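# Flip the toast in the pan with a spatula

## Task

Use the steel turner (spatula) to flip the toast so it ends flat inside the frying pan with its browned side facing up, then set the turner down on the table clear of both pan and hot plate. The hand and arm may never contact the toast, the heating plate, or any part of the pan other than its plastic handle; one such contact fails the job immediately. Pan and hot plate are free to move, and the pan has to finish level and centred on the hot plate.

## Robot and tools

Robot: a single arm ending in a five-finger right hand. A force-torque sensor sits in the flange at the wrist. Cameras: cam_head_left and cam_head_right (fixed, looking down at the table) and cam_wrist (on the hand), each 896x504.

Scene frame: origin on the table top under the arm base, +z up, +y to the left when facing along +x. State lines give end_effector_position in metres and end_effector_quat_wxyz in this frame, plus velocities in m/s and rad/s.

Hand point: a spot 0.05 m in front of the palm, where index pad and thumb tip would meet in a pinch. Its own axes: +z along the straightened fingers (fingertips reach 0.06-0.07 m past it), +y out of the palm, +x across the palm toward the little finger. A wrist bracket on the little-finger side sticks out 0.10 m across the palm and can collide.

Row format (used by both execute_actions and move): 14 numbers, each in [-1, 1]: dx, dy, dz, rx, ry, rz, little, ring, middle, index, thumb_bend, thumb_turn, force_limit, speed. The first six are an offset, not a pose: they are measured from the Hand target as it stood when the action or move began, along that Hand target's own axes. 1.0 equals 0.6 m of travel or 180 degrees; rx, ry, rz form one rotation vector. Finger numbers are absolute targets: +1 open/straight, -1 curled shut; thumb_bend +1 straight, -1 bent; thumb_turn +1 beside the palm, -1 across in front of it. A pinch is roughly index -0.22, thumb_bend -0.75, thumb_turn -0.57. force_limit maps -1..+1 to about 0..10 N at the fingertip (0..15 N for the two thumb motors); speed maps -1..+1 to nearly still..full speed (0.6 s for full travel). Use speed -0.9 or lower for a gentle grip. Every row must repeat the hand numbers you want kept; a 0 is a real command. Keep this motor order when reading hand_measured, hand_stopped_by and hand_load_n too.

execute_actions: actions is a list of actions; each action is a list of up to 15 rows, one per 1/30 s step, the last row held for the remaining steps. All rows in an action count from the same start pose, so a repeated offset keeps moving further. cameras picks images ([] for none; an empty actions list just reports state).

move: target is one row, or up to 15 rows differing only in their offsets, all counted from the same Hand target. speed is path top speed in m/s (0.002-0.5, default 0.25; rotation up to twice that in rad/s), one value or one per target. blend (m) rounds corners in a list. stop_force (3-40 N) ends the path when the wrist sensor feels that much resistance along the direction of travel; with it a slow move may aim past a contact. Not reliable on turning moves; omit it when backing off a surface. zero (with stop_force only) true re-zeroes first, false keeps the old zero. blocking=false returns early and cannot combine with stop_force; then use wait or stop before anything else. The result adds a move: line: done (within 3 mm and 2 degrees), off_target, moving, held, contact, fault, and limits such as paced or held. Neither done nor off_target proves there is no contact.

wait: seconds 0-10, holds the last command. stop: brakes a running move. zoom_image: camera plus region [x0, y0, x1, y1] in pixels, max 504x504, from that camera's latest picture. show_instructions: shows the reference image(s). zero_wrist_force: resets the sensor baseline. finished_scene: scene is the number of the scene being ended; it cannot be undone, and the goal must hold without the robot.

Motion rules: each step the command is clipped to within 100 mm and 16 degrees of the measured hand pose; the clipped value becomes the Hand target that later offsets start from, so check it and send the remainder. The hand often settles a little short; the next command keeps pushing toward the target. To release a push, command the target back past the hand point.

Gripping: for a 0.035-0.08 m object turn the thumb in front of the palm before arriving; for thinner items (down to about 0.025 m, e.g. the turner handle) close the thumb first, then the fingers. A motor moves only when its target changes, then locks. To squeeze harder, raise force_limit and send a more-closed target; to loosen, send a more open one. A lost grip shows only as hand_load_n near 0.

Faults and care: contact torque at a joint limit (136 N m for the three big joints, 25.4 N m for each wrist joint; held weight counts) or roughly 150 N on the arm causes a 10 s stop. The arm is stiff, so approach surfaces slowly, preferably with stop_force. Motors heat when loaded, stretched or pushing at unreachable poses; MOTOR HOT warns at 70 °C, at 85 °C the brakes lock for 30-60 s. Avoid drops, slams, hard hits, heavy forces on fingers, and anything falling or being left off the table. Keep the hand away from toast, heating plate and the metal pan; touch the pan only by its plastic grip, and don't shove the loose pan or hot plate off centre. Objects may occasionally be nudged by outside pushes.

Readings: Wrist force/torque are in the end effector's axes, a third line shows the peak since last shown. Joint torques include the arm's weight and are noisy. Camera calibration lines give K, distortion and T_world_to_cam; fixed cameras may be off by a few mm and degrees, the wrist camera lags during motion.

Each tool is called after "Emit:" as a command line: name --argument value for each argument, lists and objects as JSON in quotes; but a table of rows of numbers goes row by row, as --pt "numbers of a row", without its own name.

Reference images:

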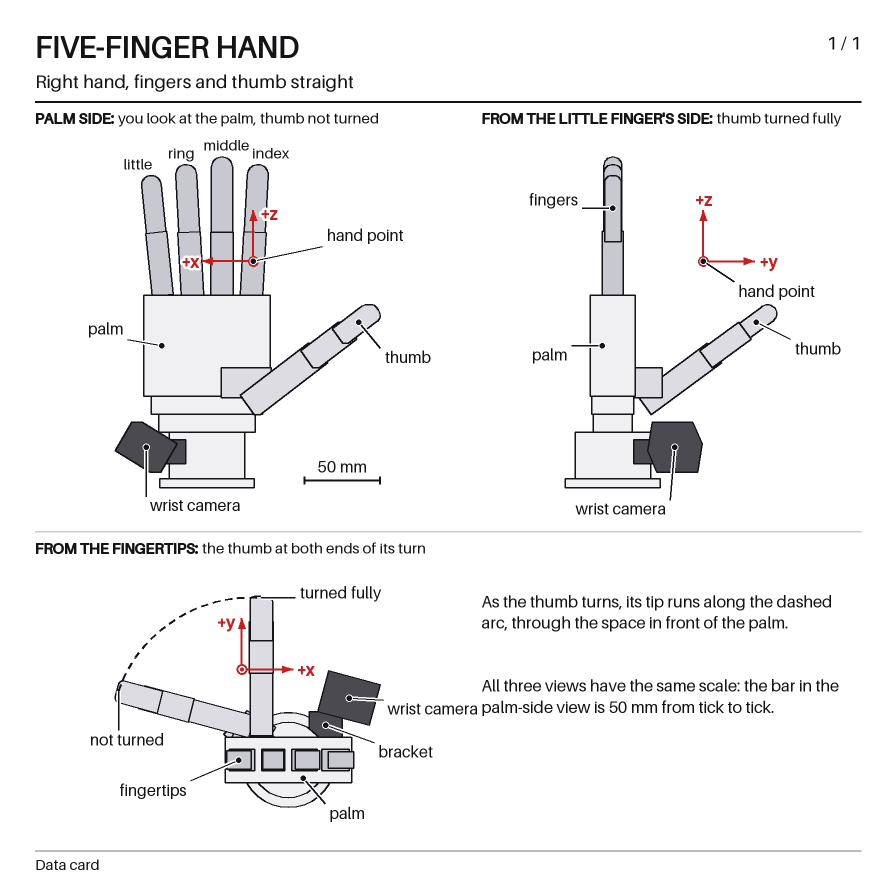

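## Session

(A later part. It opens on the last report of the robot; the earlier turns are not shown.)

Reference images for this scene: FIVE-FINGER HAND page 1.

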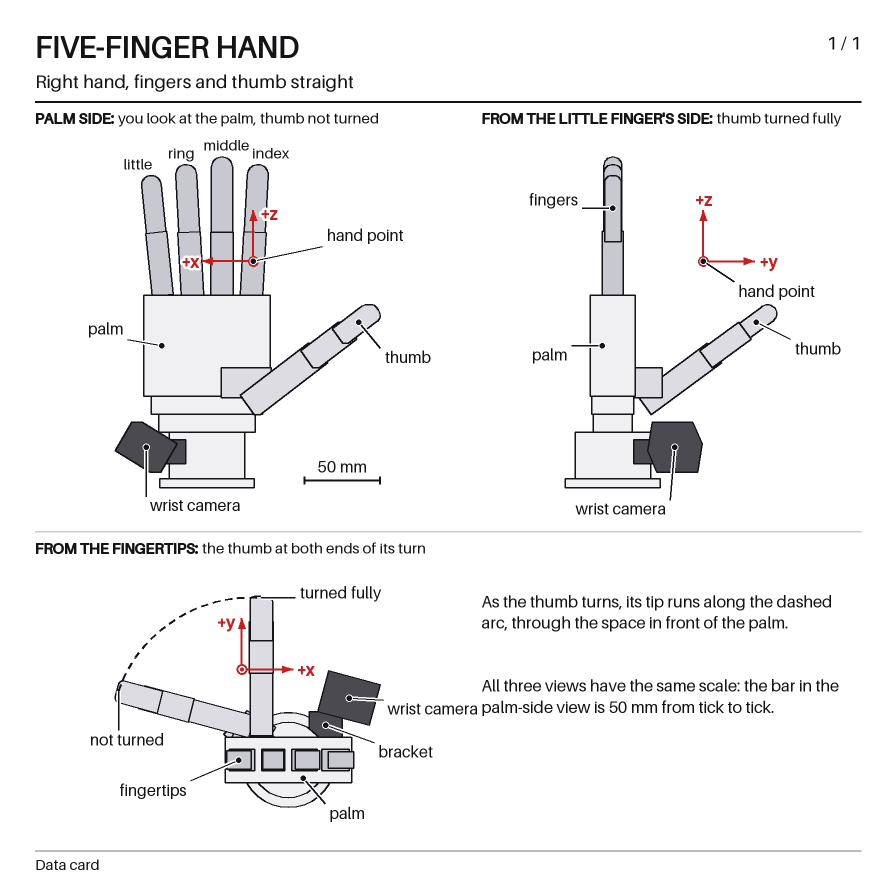

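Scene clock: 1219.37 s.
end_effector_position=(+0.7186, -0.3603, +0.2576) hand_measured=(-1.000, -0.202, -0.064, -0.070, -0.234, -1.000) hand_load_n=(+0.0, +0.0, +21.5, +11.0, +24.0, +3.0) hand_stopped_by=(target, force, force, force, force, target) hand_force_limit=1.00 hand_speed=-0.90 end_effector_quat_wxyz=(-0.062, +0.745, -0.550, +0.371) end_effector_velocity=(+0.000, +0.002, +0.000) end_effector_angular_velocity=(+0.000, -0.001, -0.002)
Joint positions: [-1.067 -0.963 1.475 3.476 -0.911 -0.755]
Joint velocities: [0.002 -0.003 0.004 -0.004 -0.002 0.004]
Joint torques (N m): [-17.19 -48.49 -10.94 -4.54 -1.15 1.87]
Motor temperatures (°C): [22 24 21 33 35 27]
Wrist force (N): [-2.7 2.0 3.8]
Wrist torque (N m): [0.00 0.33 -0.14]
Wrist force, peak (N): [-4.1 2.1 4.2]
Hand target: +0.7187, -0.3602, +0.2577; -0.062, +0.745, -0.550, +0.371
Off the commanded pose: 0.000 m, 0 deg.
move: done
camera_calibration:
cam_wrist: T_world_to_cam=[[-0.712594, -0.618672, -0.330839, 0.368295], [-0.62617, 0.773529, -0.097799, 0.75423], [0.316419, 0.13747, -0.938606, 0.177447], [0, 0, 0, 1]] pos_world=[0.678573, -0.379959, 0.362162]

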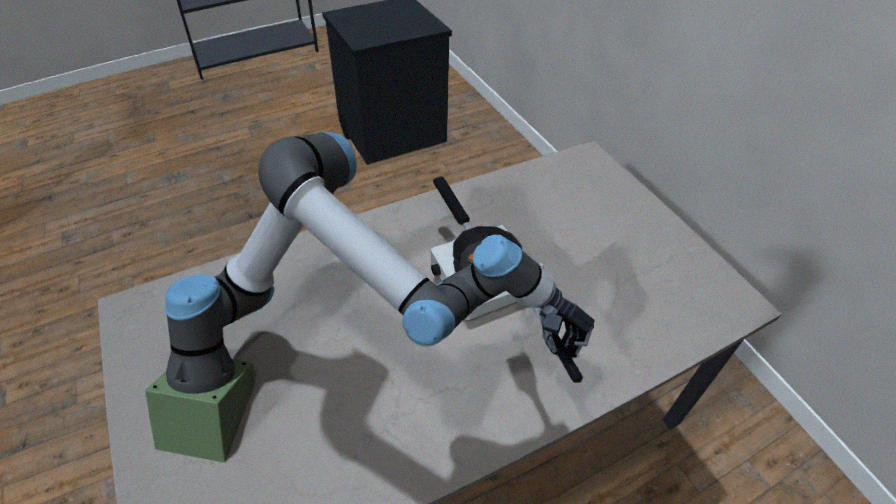

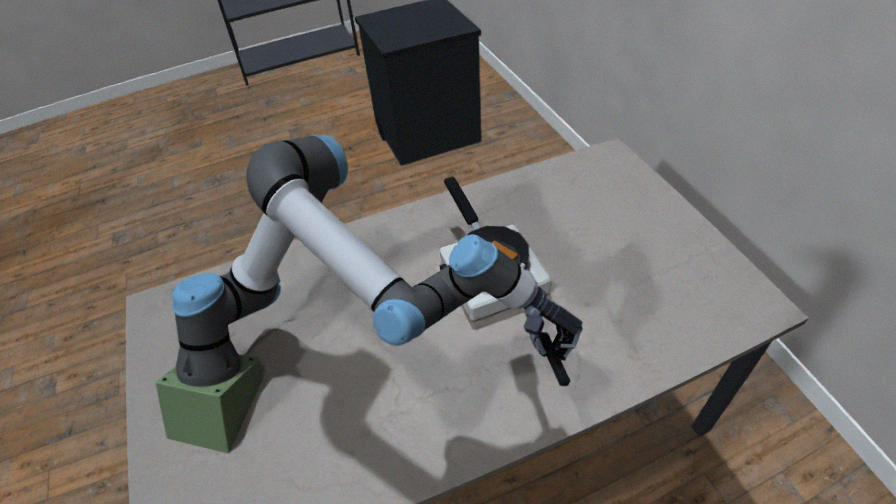

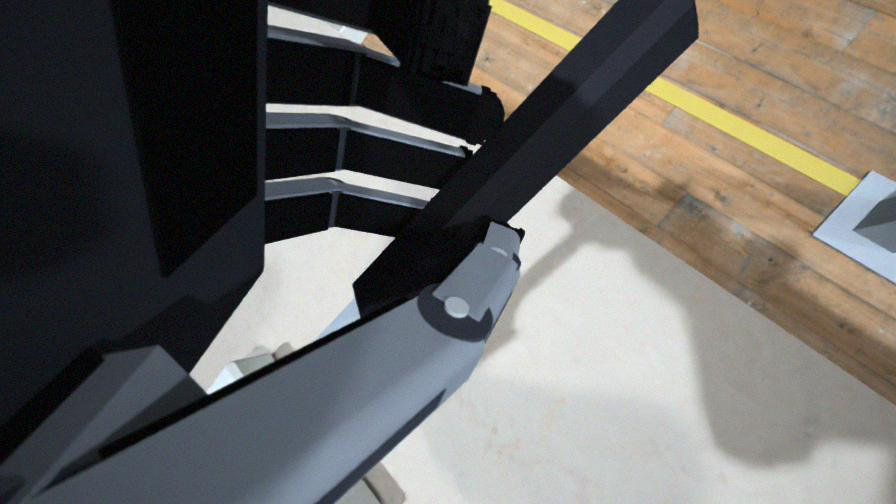

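Emit:
move --target '[-0.044,0.282,-0.226,0.2609,0.0608,0.0852,-1,-1,-1,-1,-1,-1,1,-0.9]' --speed 0.15

Emit:
zoom_image --camera "cam_head_left" --region '[380, 205, 560, 385]'

Emit:
zoom_image --camera "cam_head_right" --region '[430, 205, 550, 325]'

Scene clock: 1234.50 s.
end_effector_position=(+0.5001, -0.3603, +0.2571) hand_measured=(-1.000, -0.202, -0.064, -0.070, -0.234, -1.000) hand_load_n=(+0.0, +1.0, +22.0, +8.0, +26.0, +0.5) hand_stopped_by=(target, force, force, force, force, target) hand_force_limit=1.00 hand_speed=-0.90 end_effector_quat_wxyz=(-0.349, +0.544, -0.453, +0.615) end_effector_velocity=(+0.000, +0.001, +0.000) end_effector_angular_velocity=(+0.000, +0.000, +0.001)
Joint positions: [-1.551 -0.642 1.873 1.439 -0.432 0.528]
Joint velocities: [0 0 0.001 -0.003 0.001 0.002]
Joint torques (N m): [-20.5 -45.61 -4.42 -1.35 0 2.82]
Motor temperatures (°C): [22 24 21 33 35 27]
Wrist force (N): [-2.9 3.5 1.8]
Wrist torque (N m): [0.14 0.46 -0.21]
Wrist force, peak (N): [-3.2 2.0 3.9]
Hand target: +0.5001, -0.3603, +0.2571; -0.349, +0.544, -0.453, +0.615
Off the commanded pose: 0.001 m, 0 deg.
move: done
camera_calibration:
cam_wrist: T_world_to_cam=[[-0.119115, -0.598327, -0.792349, 0.0415428], [-0.438137, 0.747804, -0.498824, 0.61719], [0.890981, 0.28774, -0.351224, -0.138094], [0, 0, 0, 1]] pos_world=[0.398401, -0.396946, 0.292284]

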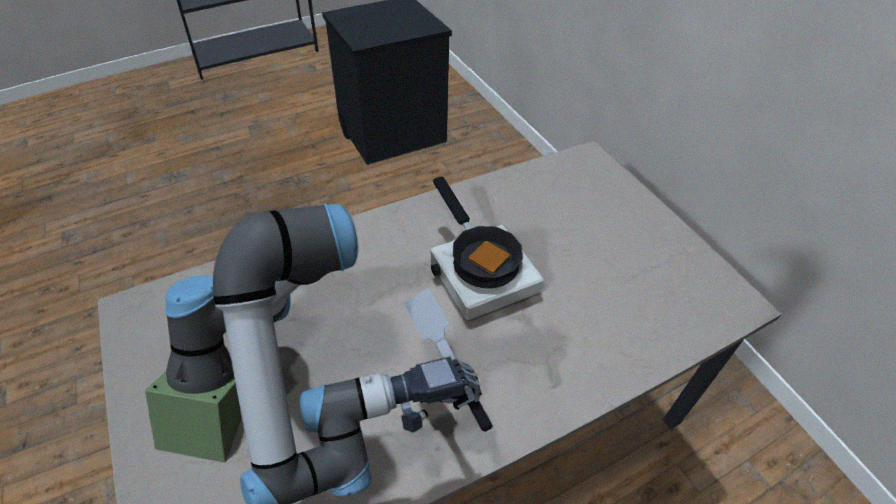

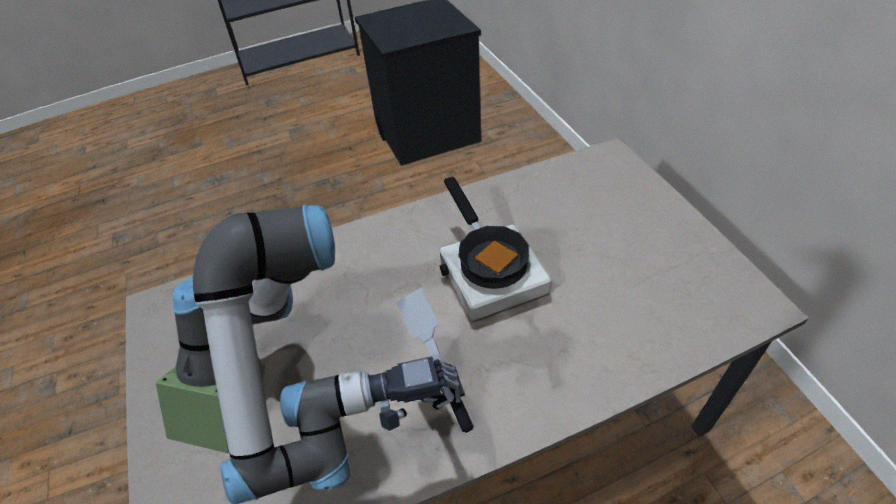

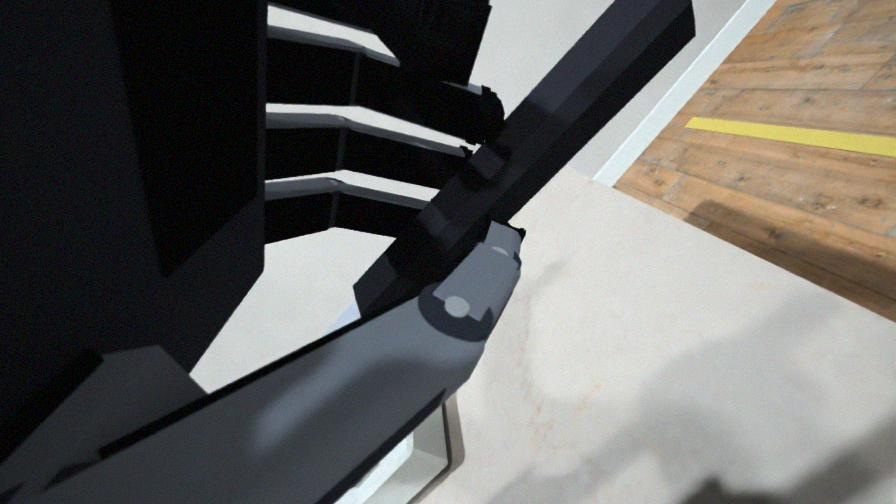

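Scaled by 2.800.

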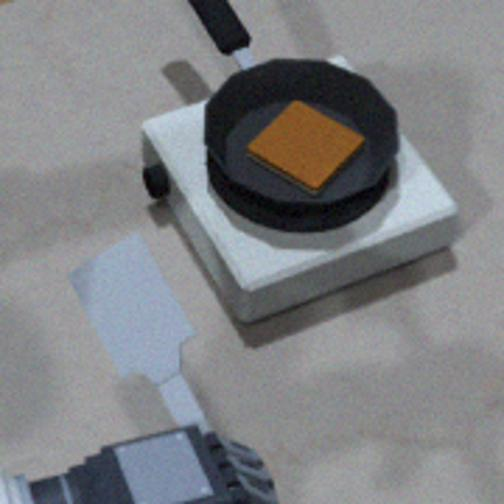

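Scaled by 4.200.

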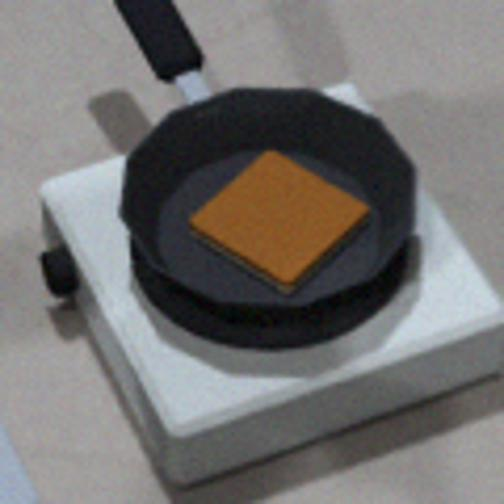

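Emit:
move --target '[-0.0996,0.2652,0,0,0,0,-1,-1,-1,-1,-1,-1,1,-0.9]' --speed 0.12

Emit:
zoom_image --camera "cam_head_left" --region '[380, 285, 520, 445]'

Emit:
zoom_image --camera "cam_head_right" --region '[360, 275, 500, 445]'

Scene clock: 1241.87 s.
end_effector_position=(+0.5000, -0.3605, +0.0871) hand_measured=(-1.000, -0.202, -0.064, -0.070, -0.234, -1.000) hand_load_n=(+0.0, +1.0, +21.5, +8.0, +26.0, +0.0) hand_stopped_by=(target, force, force, force, force, target) hand_force_limit=1.00 hand_speed=-0.90 end_effector_quat_wxyz=(-0.349, +0.544, -0.453, +0.615) end_effector_velocity=(+0.000, +0.000, +0.000) end_effector_angular_velocity=(+0.001, +0.000, +0.000)
Joint positions: [-1.406 -0.291 1.812 1.257 -0.565 0.405]
Joint velocities: [0 0 0 0 0 0.001]
Joint torques (N m): [-23.71 -37.22 -0.57 3.2 -0.24 2.34]
Motor temperatures (°C): [22 24 21 33 35 27]
Wrist force (N): [-2.4 3.0 2.0]
Wrist torque (N m): [0.09 0.35 -0.20]
Wrist force, peak (N): [-3.0 4.2 1.8]
Hand target: +0.5000, -0.3605, +0.0870; -0.349, +0.544, -0.453, +0.615
Off the commanded pose: 0.000 m, 0 deg.
move: done
camera_calibration:
cam_wrist: T_world_to_cam=[[-0.11887, -0.598453, -0.792291, -0.0934469], [-0.438174, 0.747663, -0.499003, 0.532456], [0.890996, 0.287844, -0.351101, -0.197622], [0, 0, 0, 1]] pos_world=[0.398281, -0.397137, 0.122275]

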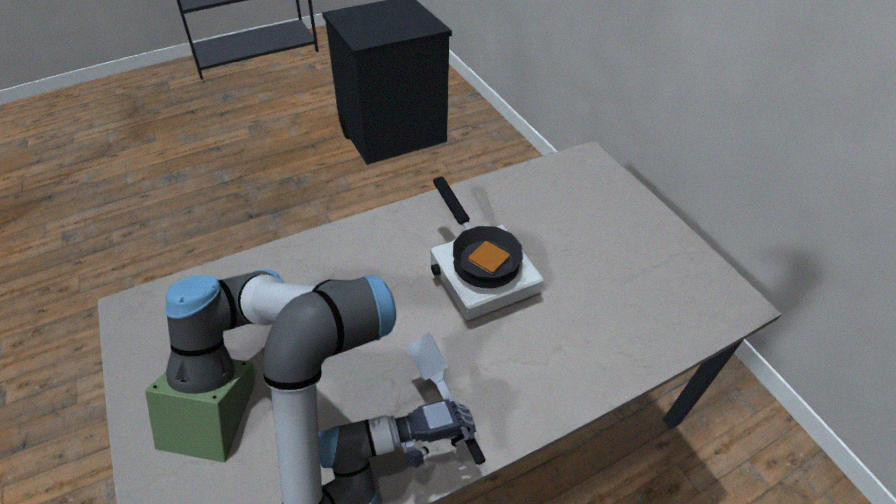

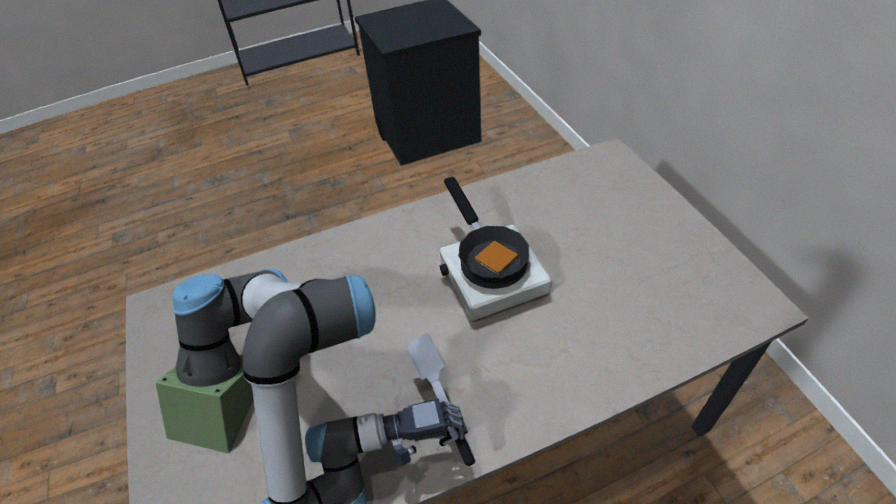

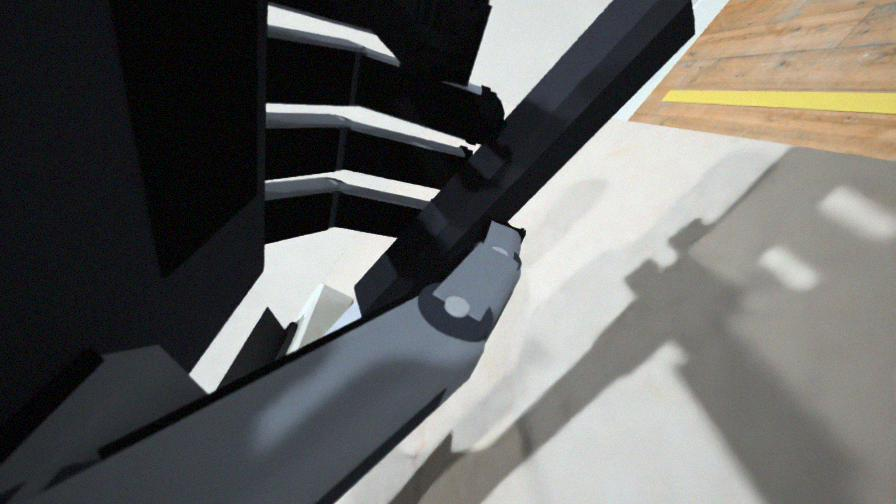

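Scaled by 3.150.

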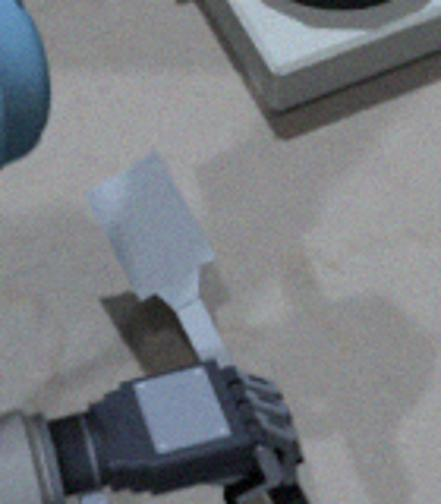

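Scaled by 2.965.

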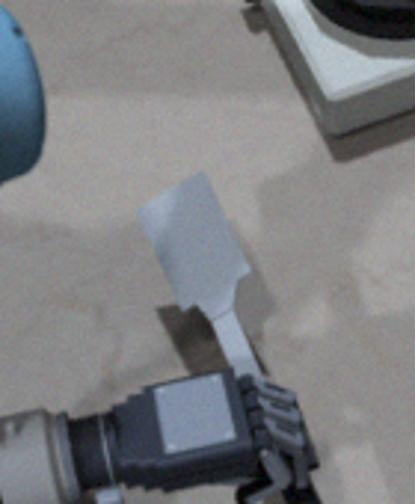

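Emit:
move --target '[-0.1001,0.0336,-0.0147,0,0,0,-1,-1,-1,-1,-1,-1,1,-0.9]' --speed 0.06 --stop_force 5

Emit:
move --target '[-0.0205,0.0546,0,0,0,0,-1,-1,-1,-1,-1,-1,1,-0.9]' --speed 0.01 --stop_force 3

Emit:
zoom_image --camera "cam_head_left" --region '[380, 285, 520, 445]'

Emit:
zoom_image --camera "cam_head_right" --region '[360, 275, 500, 445]'

Scene clock: 1256.33 s.
end_effector_position=(+0.5003, -0.3371, +0.0685) hand_measured=(-1.000, -0.202, -0.064, -0.070, -0.234, -1.000) hand_load_n=(+0.0, +1.0, +21.0, +8.0, +26.5, +0.5) hand_stopped_by=(target, force, force, force, force, target) hand_force_limit=1.00 hand_speed=-0.90 end_effector_quat_wxyz=(-0.349, +0.544, -0.453, +0.614) end_effector_velocity=(+0.000, +0.000, +0.000) end_effector_angular_velocity=(+0.001, +0.000, +0.000)
Joint positions: [-1.372 -0.273 1.857 1.211 -0.596 0.384]
Joint velocities: [0 0 -0.001 0 0 0.001]
Joint torques (N m): [-19.19 -39 -2.27 0.49 -1.03 -0.13]
Motor temperatures (°C): [22 24 21 33 35 27]
Wrist force (N): [-2.9 3.4 1.8]
Wrist torque (N m): [0.15 0.44 -0.20]
Wrist force, peak (N): [-4.1 3.9 1.7]
Hand target: +0.5003, -0.3371, +0.0685; -0.349, +0.544, -0.453, +0.614
Off the commanded pose: 0.034 m, 0 deg.
FORCE FAULT: contact force on the arm reached its limit, and the arm stopped for 10 seconds. The contact can be on any part of the arm, not only on its tool. That time counts as 20 of the actions that you can send in this scene. The arm's remaining commands of this call were not run. During the stop the arm's controller moved it back a little. The arm now holds where it stands, not its last command. The arm accepts commands again.
move: fault
camera_calibration:
cam_wrist: T_world_to_cam=[[-0.118712, -0.59819, -0.792512, -0.0941331], [-0.439389, 0.747402, -0.498324, 0.506295], [0.890418, 0.289065, -0.351564, -0.2104], [0, 0, 0, 1]] pos_world=[0.39863, -0.373897, 0.103729]

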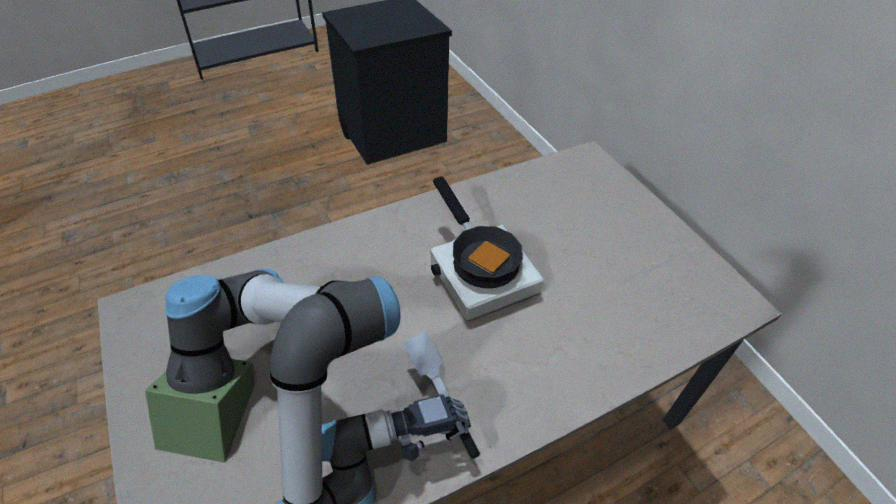

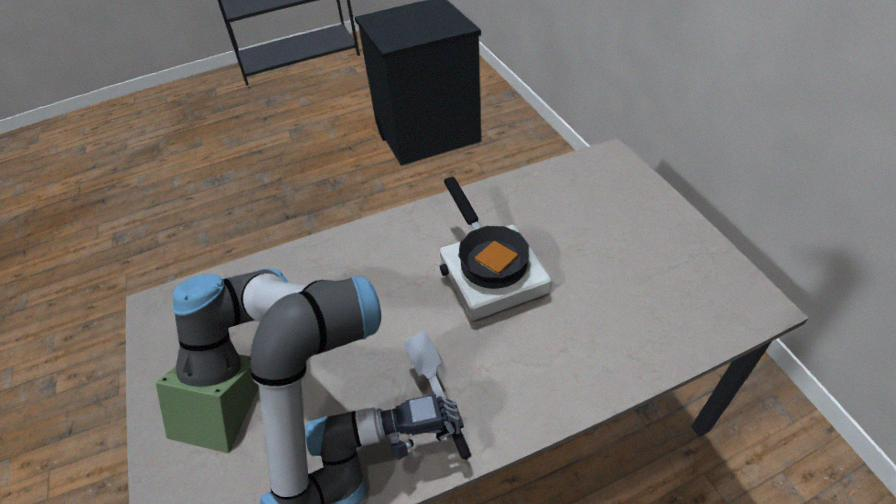

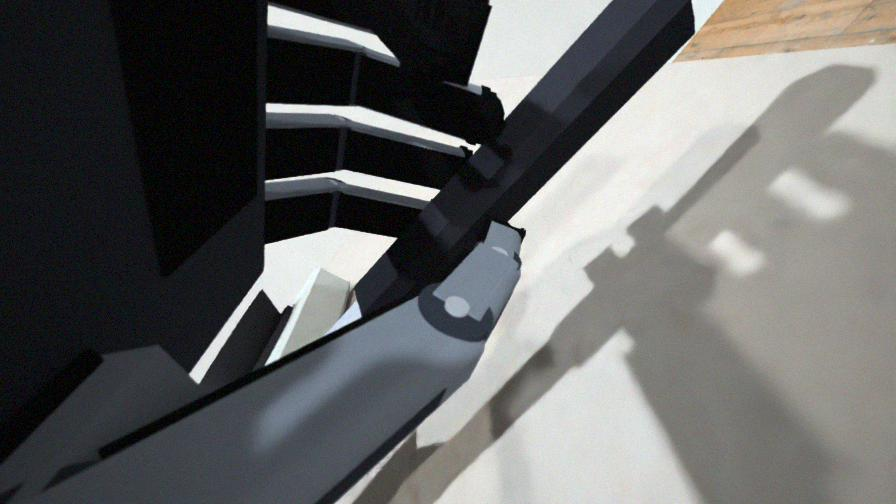

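not run: an earlier result of this reply reported a stop or a fault. Calls in your next reply go to the robot.

Scaled by 3.150.

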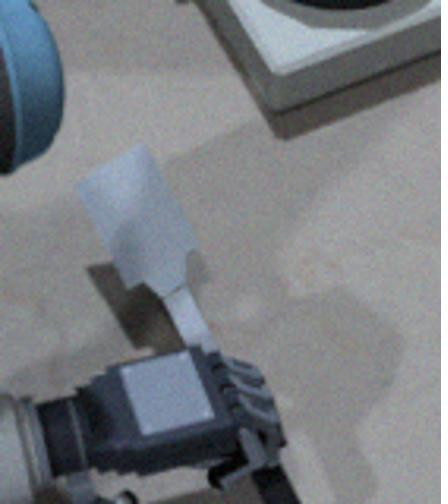

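Scaled by 2.965.

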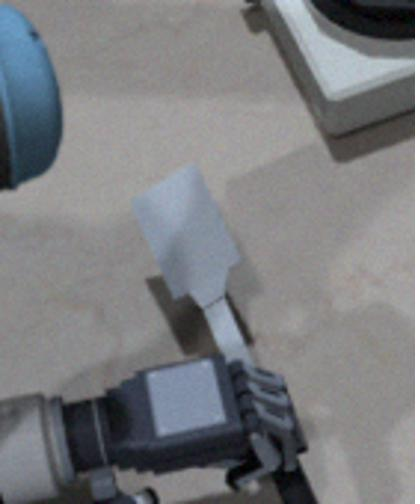

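Emit:
move --target '[0.0176,-0.0468,0,0,0,0,-1,-1,-1,-1,-1,-1,1,-0.9]' --speed 0.06

Emit:
move --target '[-0.0368,-0.0672,0.0404,-0.182,-0.068,-0.009,-1,-1,-1,-1,-1,-1,1,-0.9]' --speed 0.12

Emit:
zoom_image --camera "cam_head_left" --region '[380, 265, 520, 445]'

Scene clock: 1261.57 s.
end_effector_position=(+0.5003, -0.3371, +0.0985) hand_measured=(-1.000, -0.202, -0.064, -0.070, -0.234, -1.000) hand_load_n=(+0.0, +1.0, +21.5, +8.0, +26.5, +0.5) hand_stopped_by=(target, force, force, force, force, target) hand_force_limit=1.00 hand_speed=-0.90 end_effector_quat_wxyz=(-0.349, +0.544, -0.453, +0.614) end_effector_velocity=(+0.000, -0.001, -0.001) end_effector_angular_velocity=(-0.005, -0.001, -0.001)
Joint positions: [-1.402 -0.34 1.887 1.233 -0.567 0.404]
Joint velocities: [0.001 0.003 -0.002 -0.003 -0.003 -0.004]
Joint torques (N m): [-13.01 -25.35 -13.46 -1.51 -2.71 -2]
Motor temperatures (°C): [22 24 21 33 35 27]
Wrist force (N): [-2.9 3.3 1.5]
Wrist torque (N m): [0.13 0.44 -0.22]
Wrist force, peak (N): [-3.0 4.3 2.0]
Hand target: +0.5003, -0.3371, +0.0985; -0.349, +0.544, -0.453, +0.614
Off the commanded pose: 0.000 m, 0 deg.
move: done
camera_calibration:
cam_wrist: T_world_to_cam=[[-0.11885, -0.597815, -0.792775, -0.0700933], [-0.439319, 0.747689, -0.497956, 0.521297], [0.890435, 0.289099, -0.351494, -0.19985], [0, 0, 0, 1]] pos_world=[0.398638, -0.373895, 0.133768]

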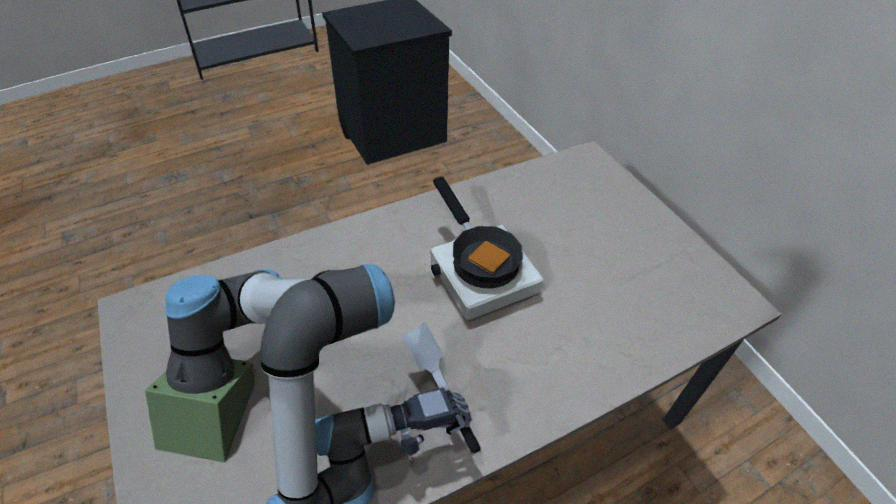

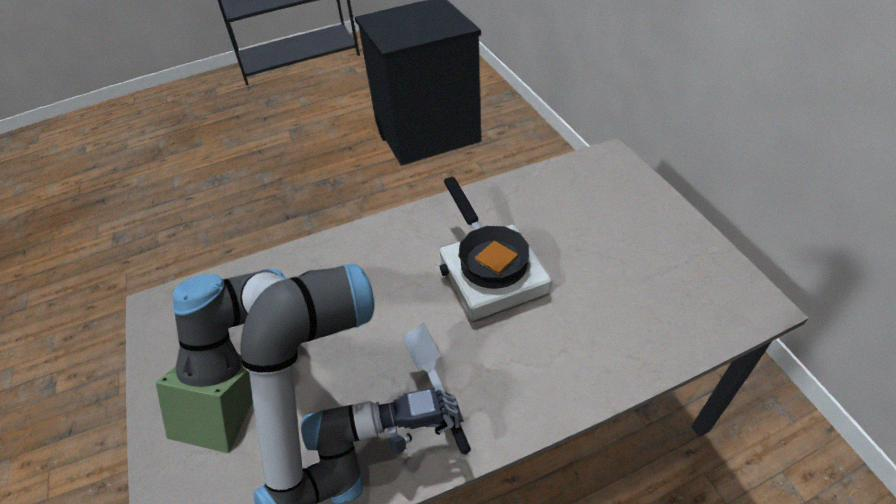

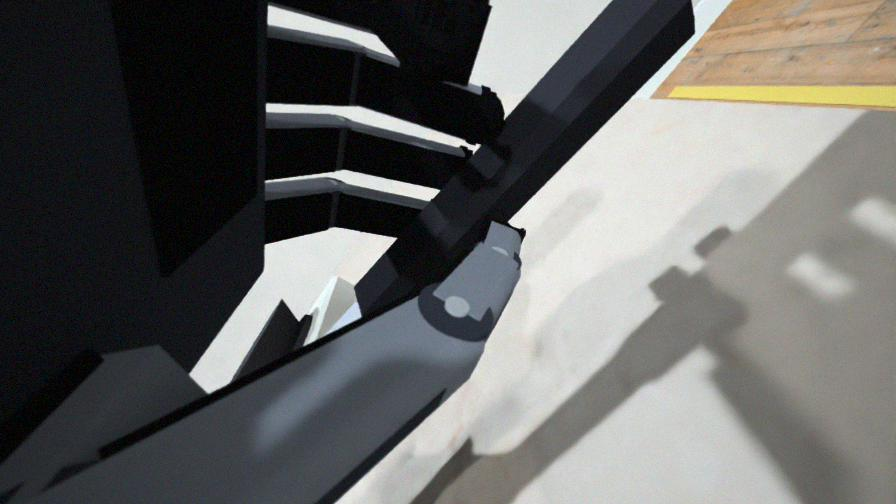

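Scene clock: 1264.60 s.
end_effector_position=(+0.5305, -0.3069, +0.1285) hand_measured=(-1.000, -0.202, -0.064, -0.070, -0.234, -1.000) hand_load_n=(+0.0, +0.0, +21.0, +10.5, +25.0, +2.0) hand_stopped_by=(target, force, force, force, force, target) hand_force_limit=1.00 hand_speed=-0.90 end_effector_quat_wxyz=(-0.219, +0.688, -0.560, +0.406) end_effector_velocity=(+0.000, -0.001, +0.001) end_effector_angular_velocity=(-0.001, +0.000, +0.000)
Joint positions: [-1.3 -0.879 2.146 2.673 -0.516 -0.641]
Joint velocities: [-0.001 0 -0.001 0.001 0 -0.001]
Joint torques (N m): [-26.14 -26.31 -13.49 0.95 0.9 -0.6]
Motor temperatures (°C): [22 24 21 33 35 27]
Wrist force (N): [-2.0 2.9 3.3]
Wrist torque (N m): [0.06 0.30 -0.10]
Wrist force, peak (N): [-2.1 3.3 3.1]
Hand target: +0.5304, -0.3069, +0.1285; -0.219, +0.688, -0.560, +0.406
Off the commanded pose: 0.000 m, 0 deg.
move: done
camera_calibration:
cam_wrist: T_world_to_cam=[[-0.563001, -0.539345, -0.626208, 0.20751], [-0.626221, 0.77286, -0.102642, 0.582967], [0.53933, 0.334357, -0.77287, 0.0293628], [0, 0, 0, 1]] pos_world=[0.466058, -0.34845, 0.212475]

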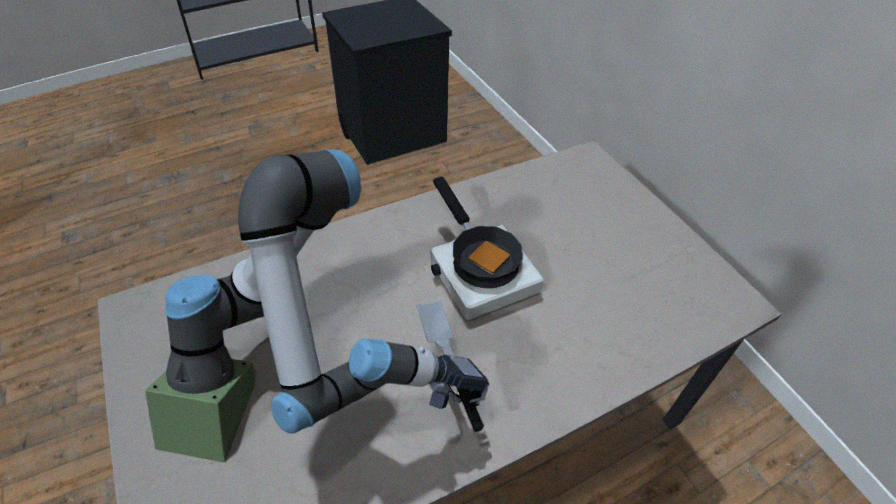

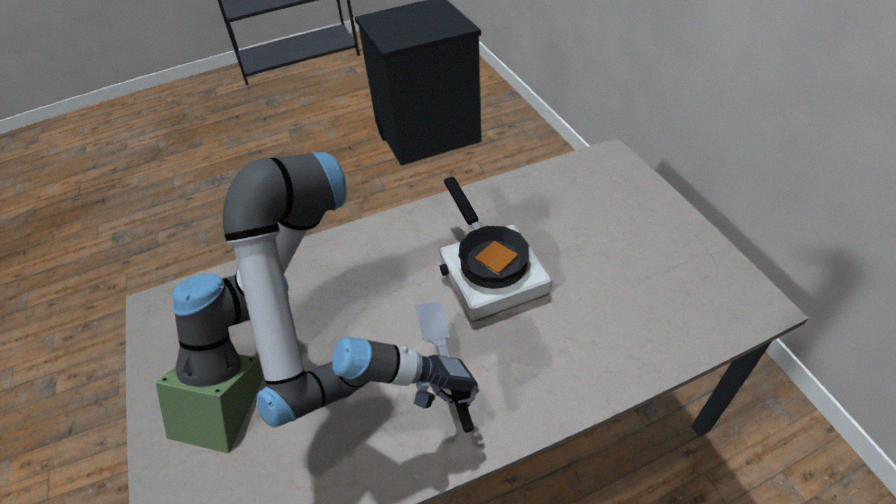

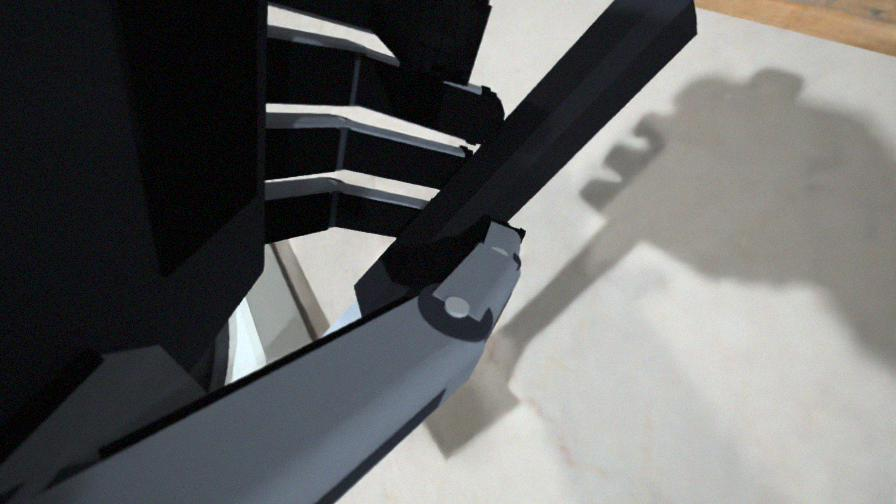

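Scaled by 2.800.

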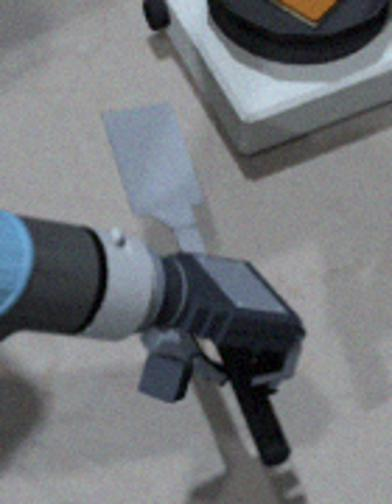

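Emit:
move --target '[-0.0287,0.0693,0.0526,0,0,0,-1,-1,-1,-1,-1,-1,1,-0.9]' --speed 0.05

Emit:
zoom_image --camera "cam_head_left" --region '[380, 285, 520, 445]'

Emit:
zoom_image --camera "cam_head_right" --region '[360, 275, 500, 445]'

Scene clock: 1268.43 s.
end_effector_position=(+0.5305, -0.3070, +0.0735) hand_measured=(-1.000, -0.202, -0.064, -0.070, -0.234, -1.000) hand_load_n=(+0.0, +0.0, +21.0, +10.5, +25.0, +2.0) hand_stopped_by=(target, force, force, force, force, target) hand_force_limit=1.00 hand_speed=-0.90 end_effector_quat_wxyz=(-0.219, +0.688, -0.560, +0.406) end_effector_velocity=(+0.000, +0.000, +0.000) end_effector_angular_velocity=(-0.001, +0.000, +0.002)
Joint positions: [-1.251 -0.739 2.126 2.496 -0.551 -0.574]
Joint velocities: [-0.001 -0.001 0.001 0.002 0.002 -0.003]
Joint torques (N m): [-27.22 -43.43 -2.68 0.87 1.8 -2.44]
Motor temperatures (°C): [22 24 21 33 35 27]
Wrist force (N): [-1.8 2.7 3.1]
Wrist torque (N m): [0.04 0.30 -0.14]
Wrist force, peak (N): [-2.1 3.1 3.6]
Hand target: +0.5305, -0.3070, +0.0735; -0.219, +0.688, -0.560, +0.406
Off the commanded pose: 0.000 m, 0 deg.
move: done
camera_calibration:
cam_wrist: T_world_to_cam=[[-0.563118, -0.539181, -0.626244, 0.173102], [-0.626112, 0.772966, -0.102506, 0.577355], [0.539335, 0.334376, -0.772859, -0.0131609], [0, 0, 0, 1]] pos_world=[0.466063, -0.348542, 0.157415]

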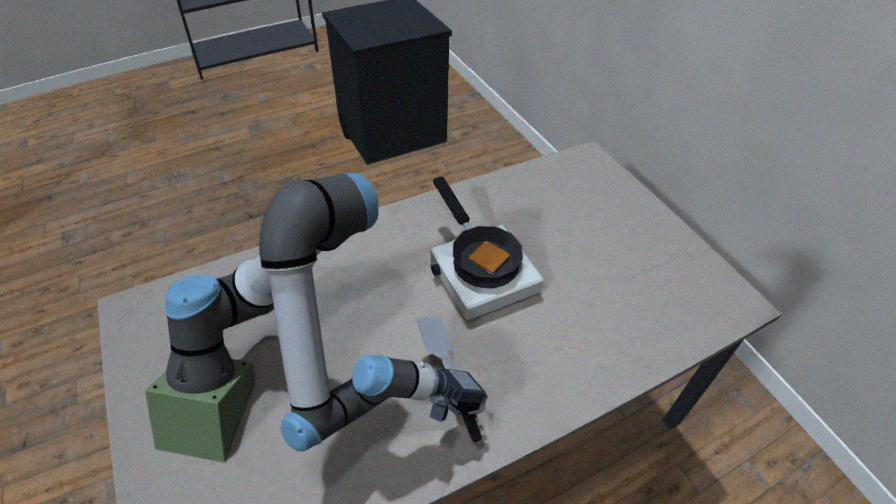

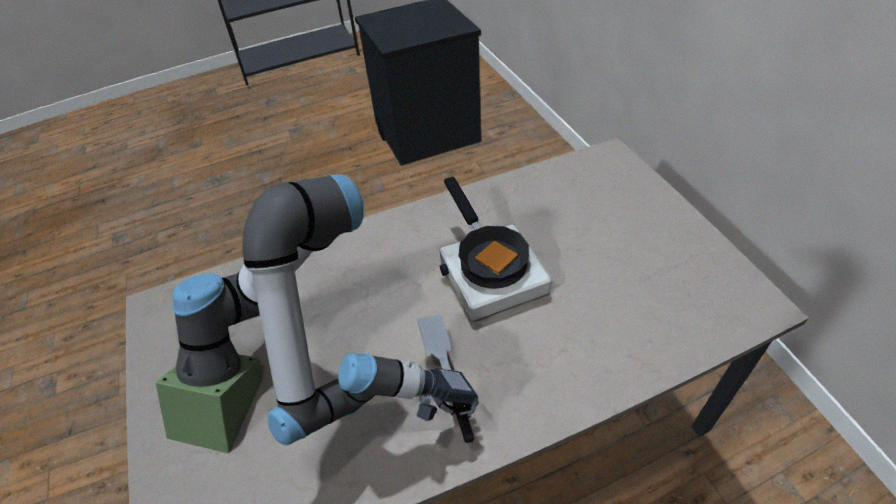

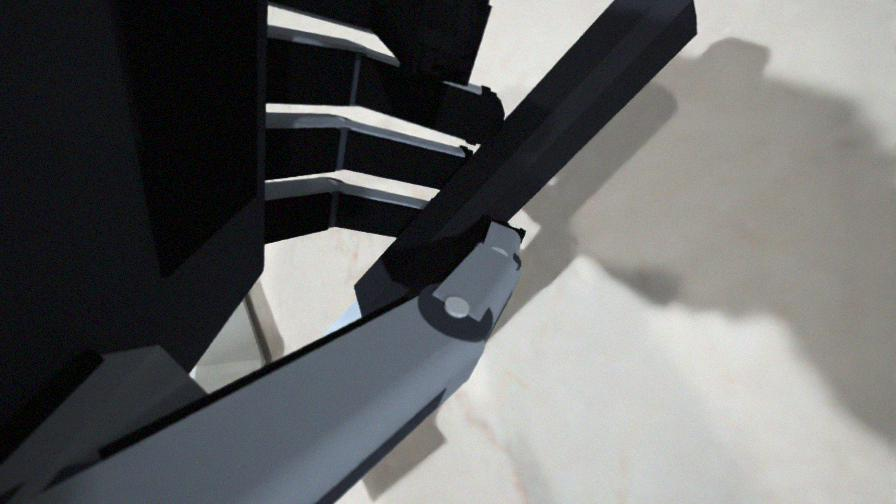

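Scaled by 3.150.

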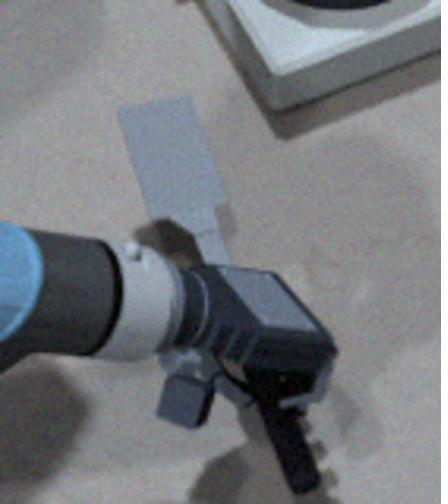

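Scaled by 2.965.

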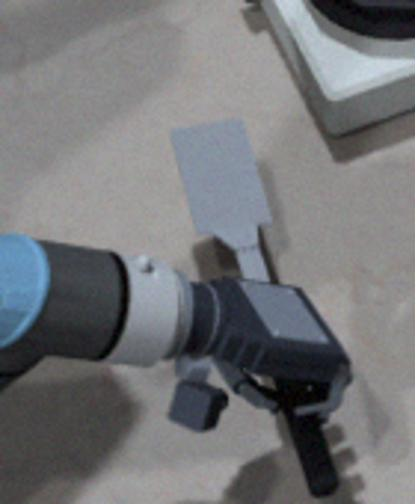

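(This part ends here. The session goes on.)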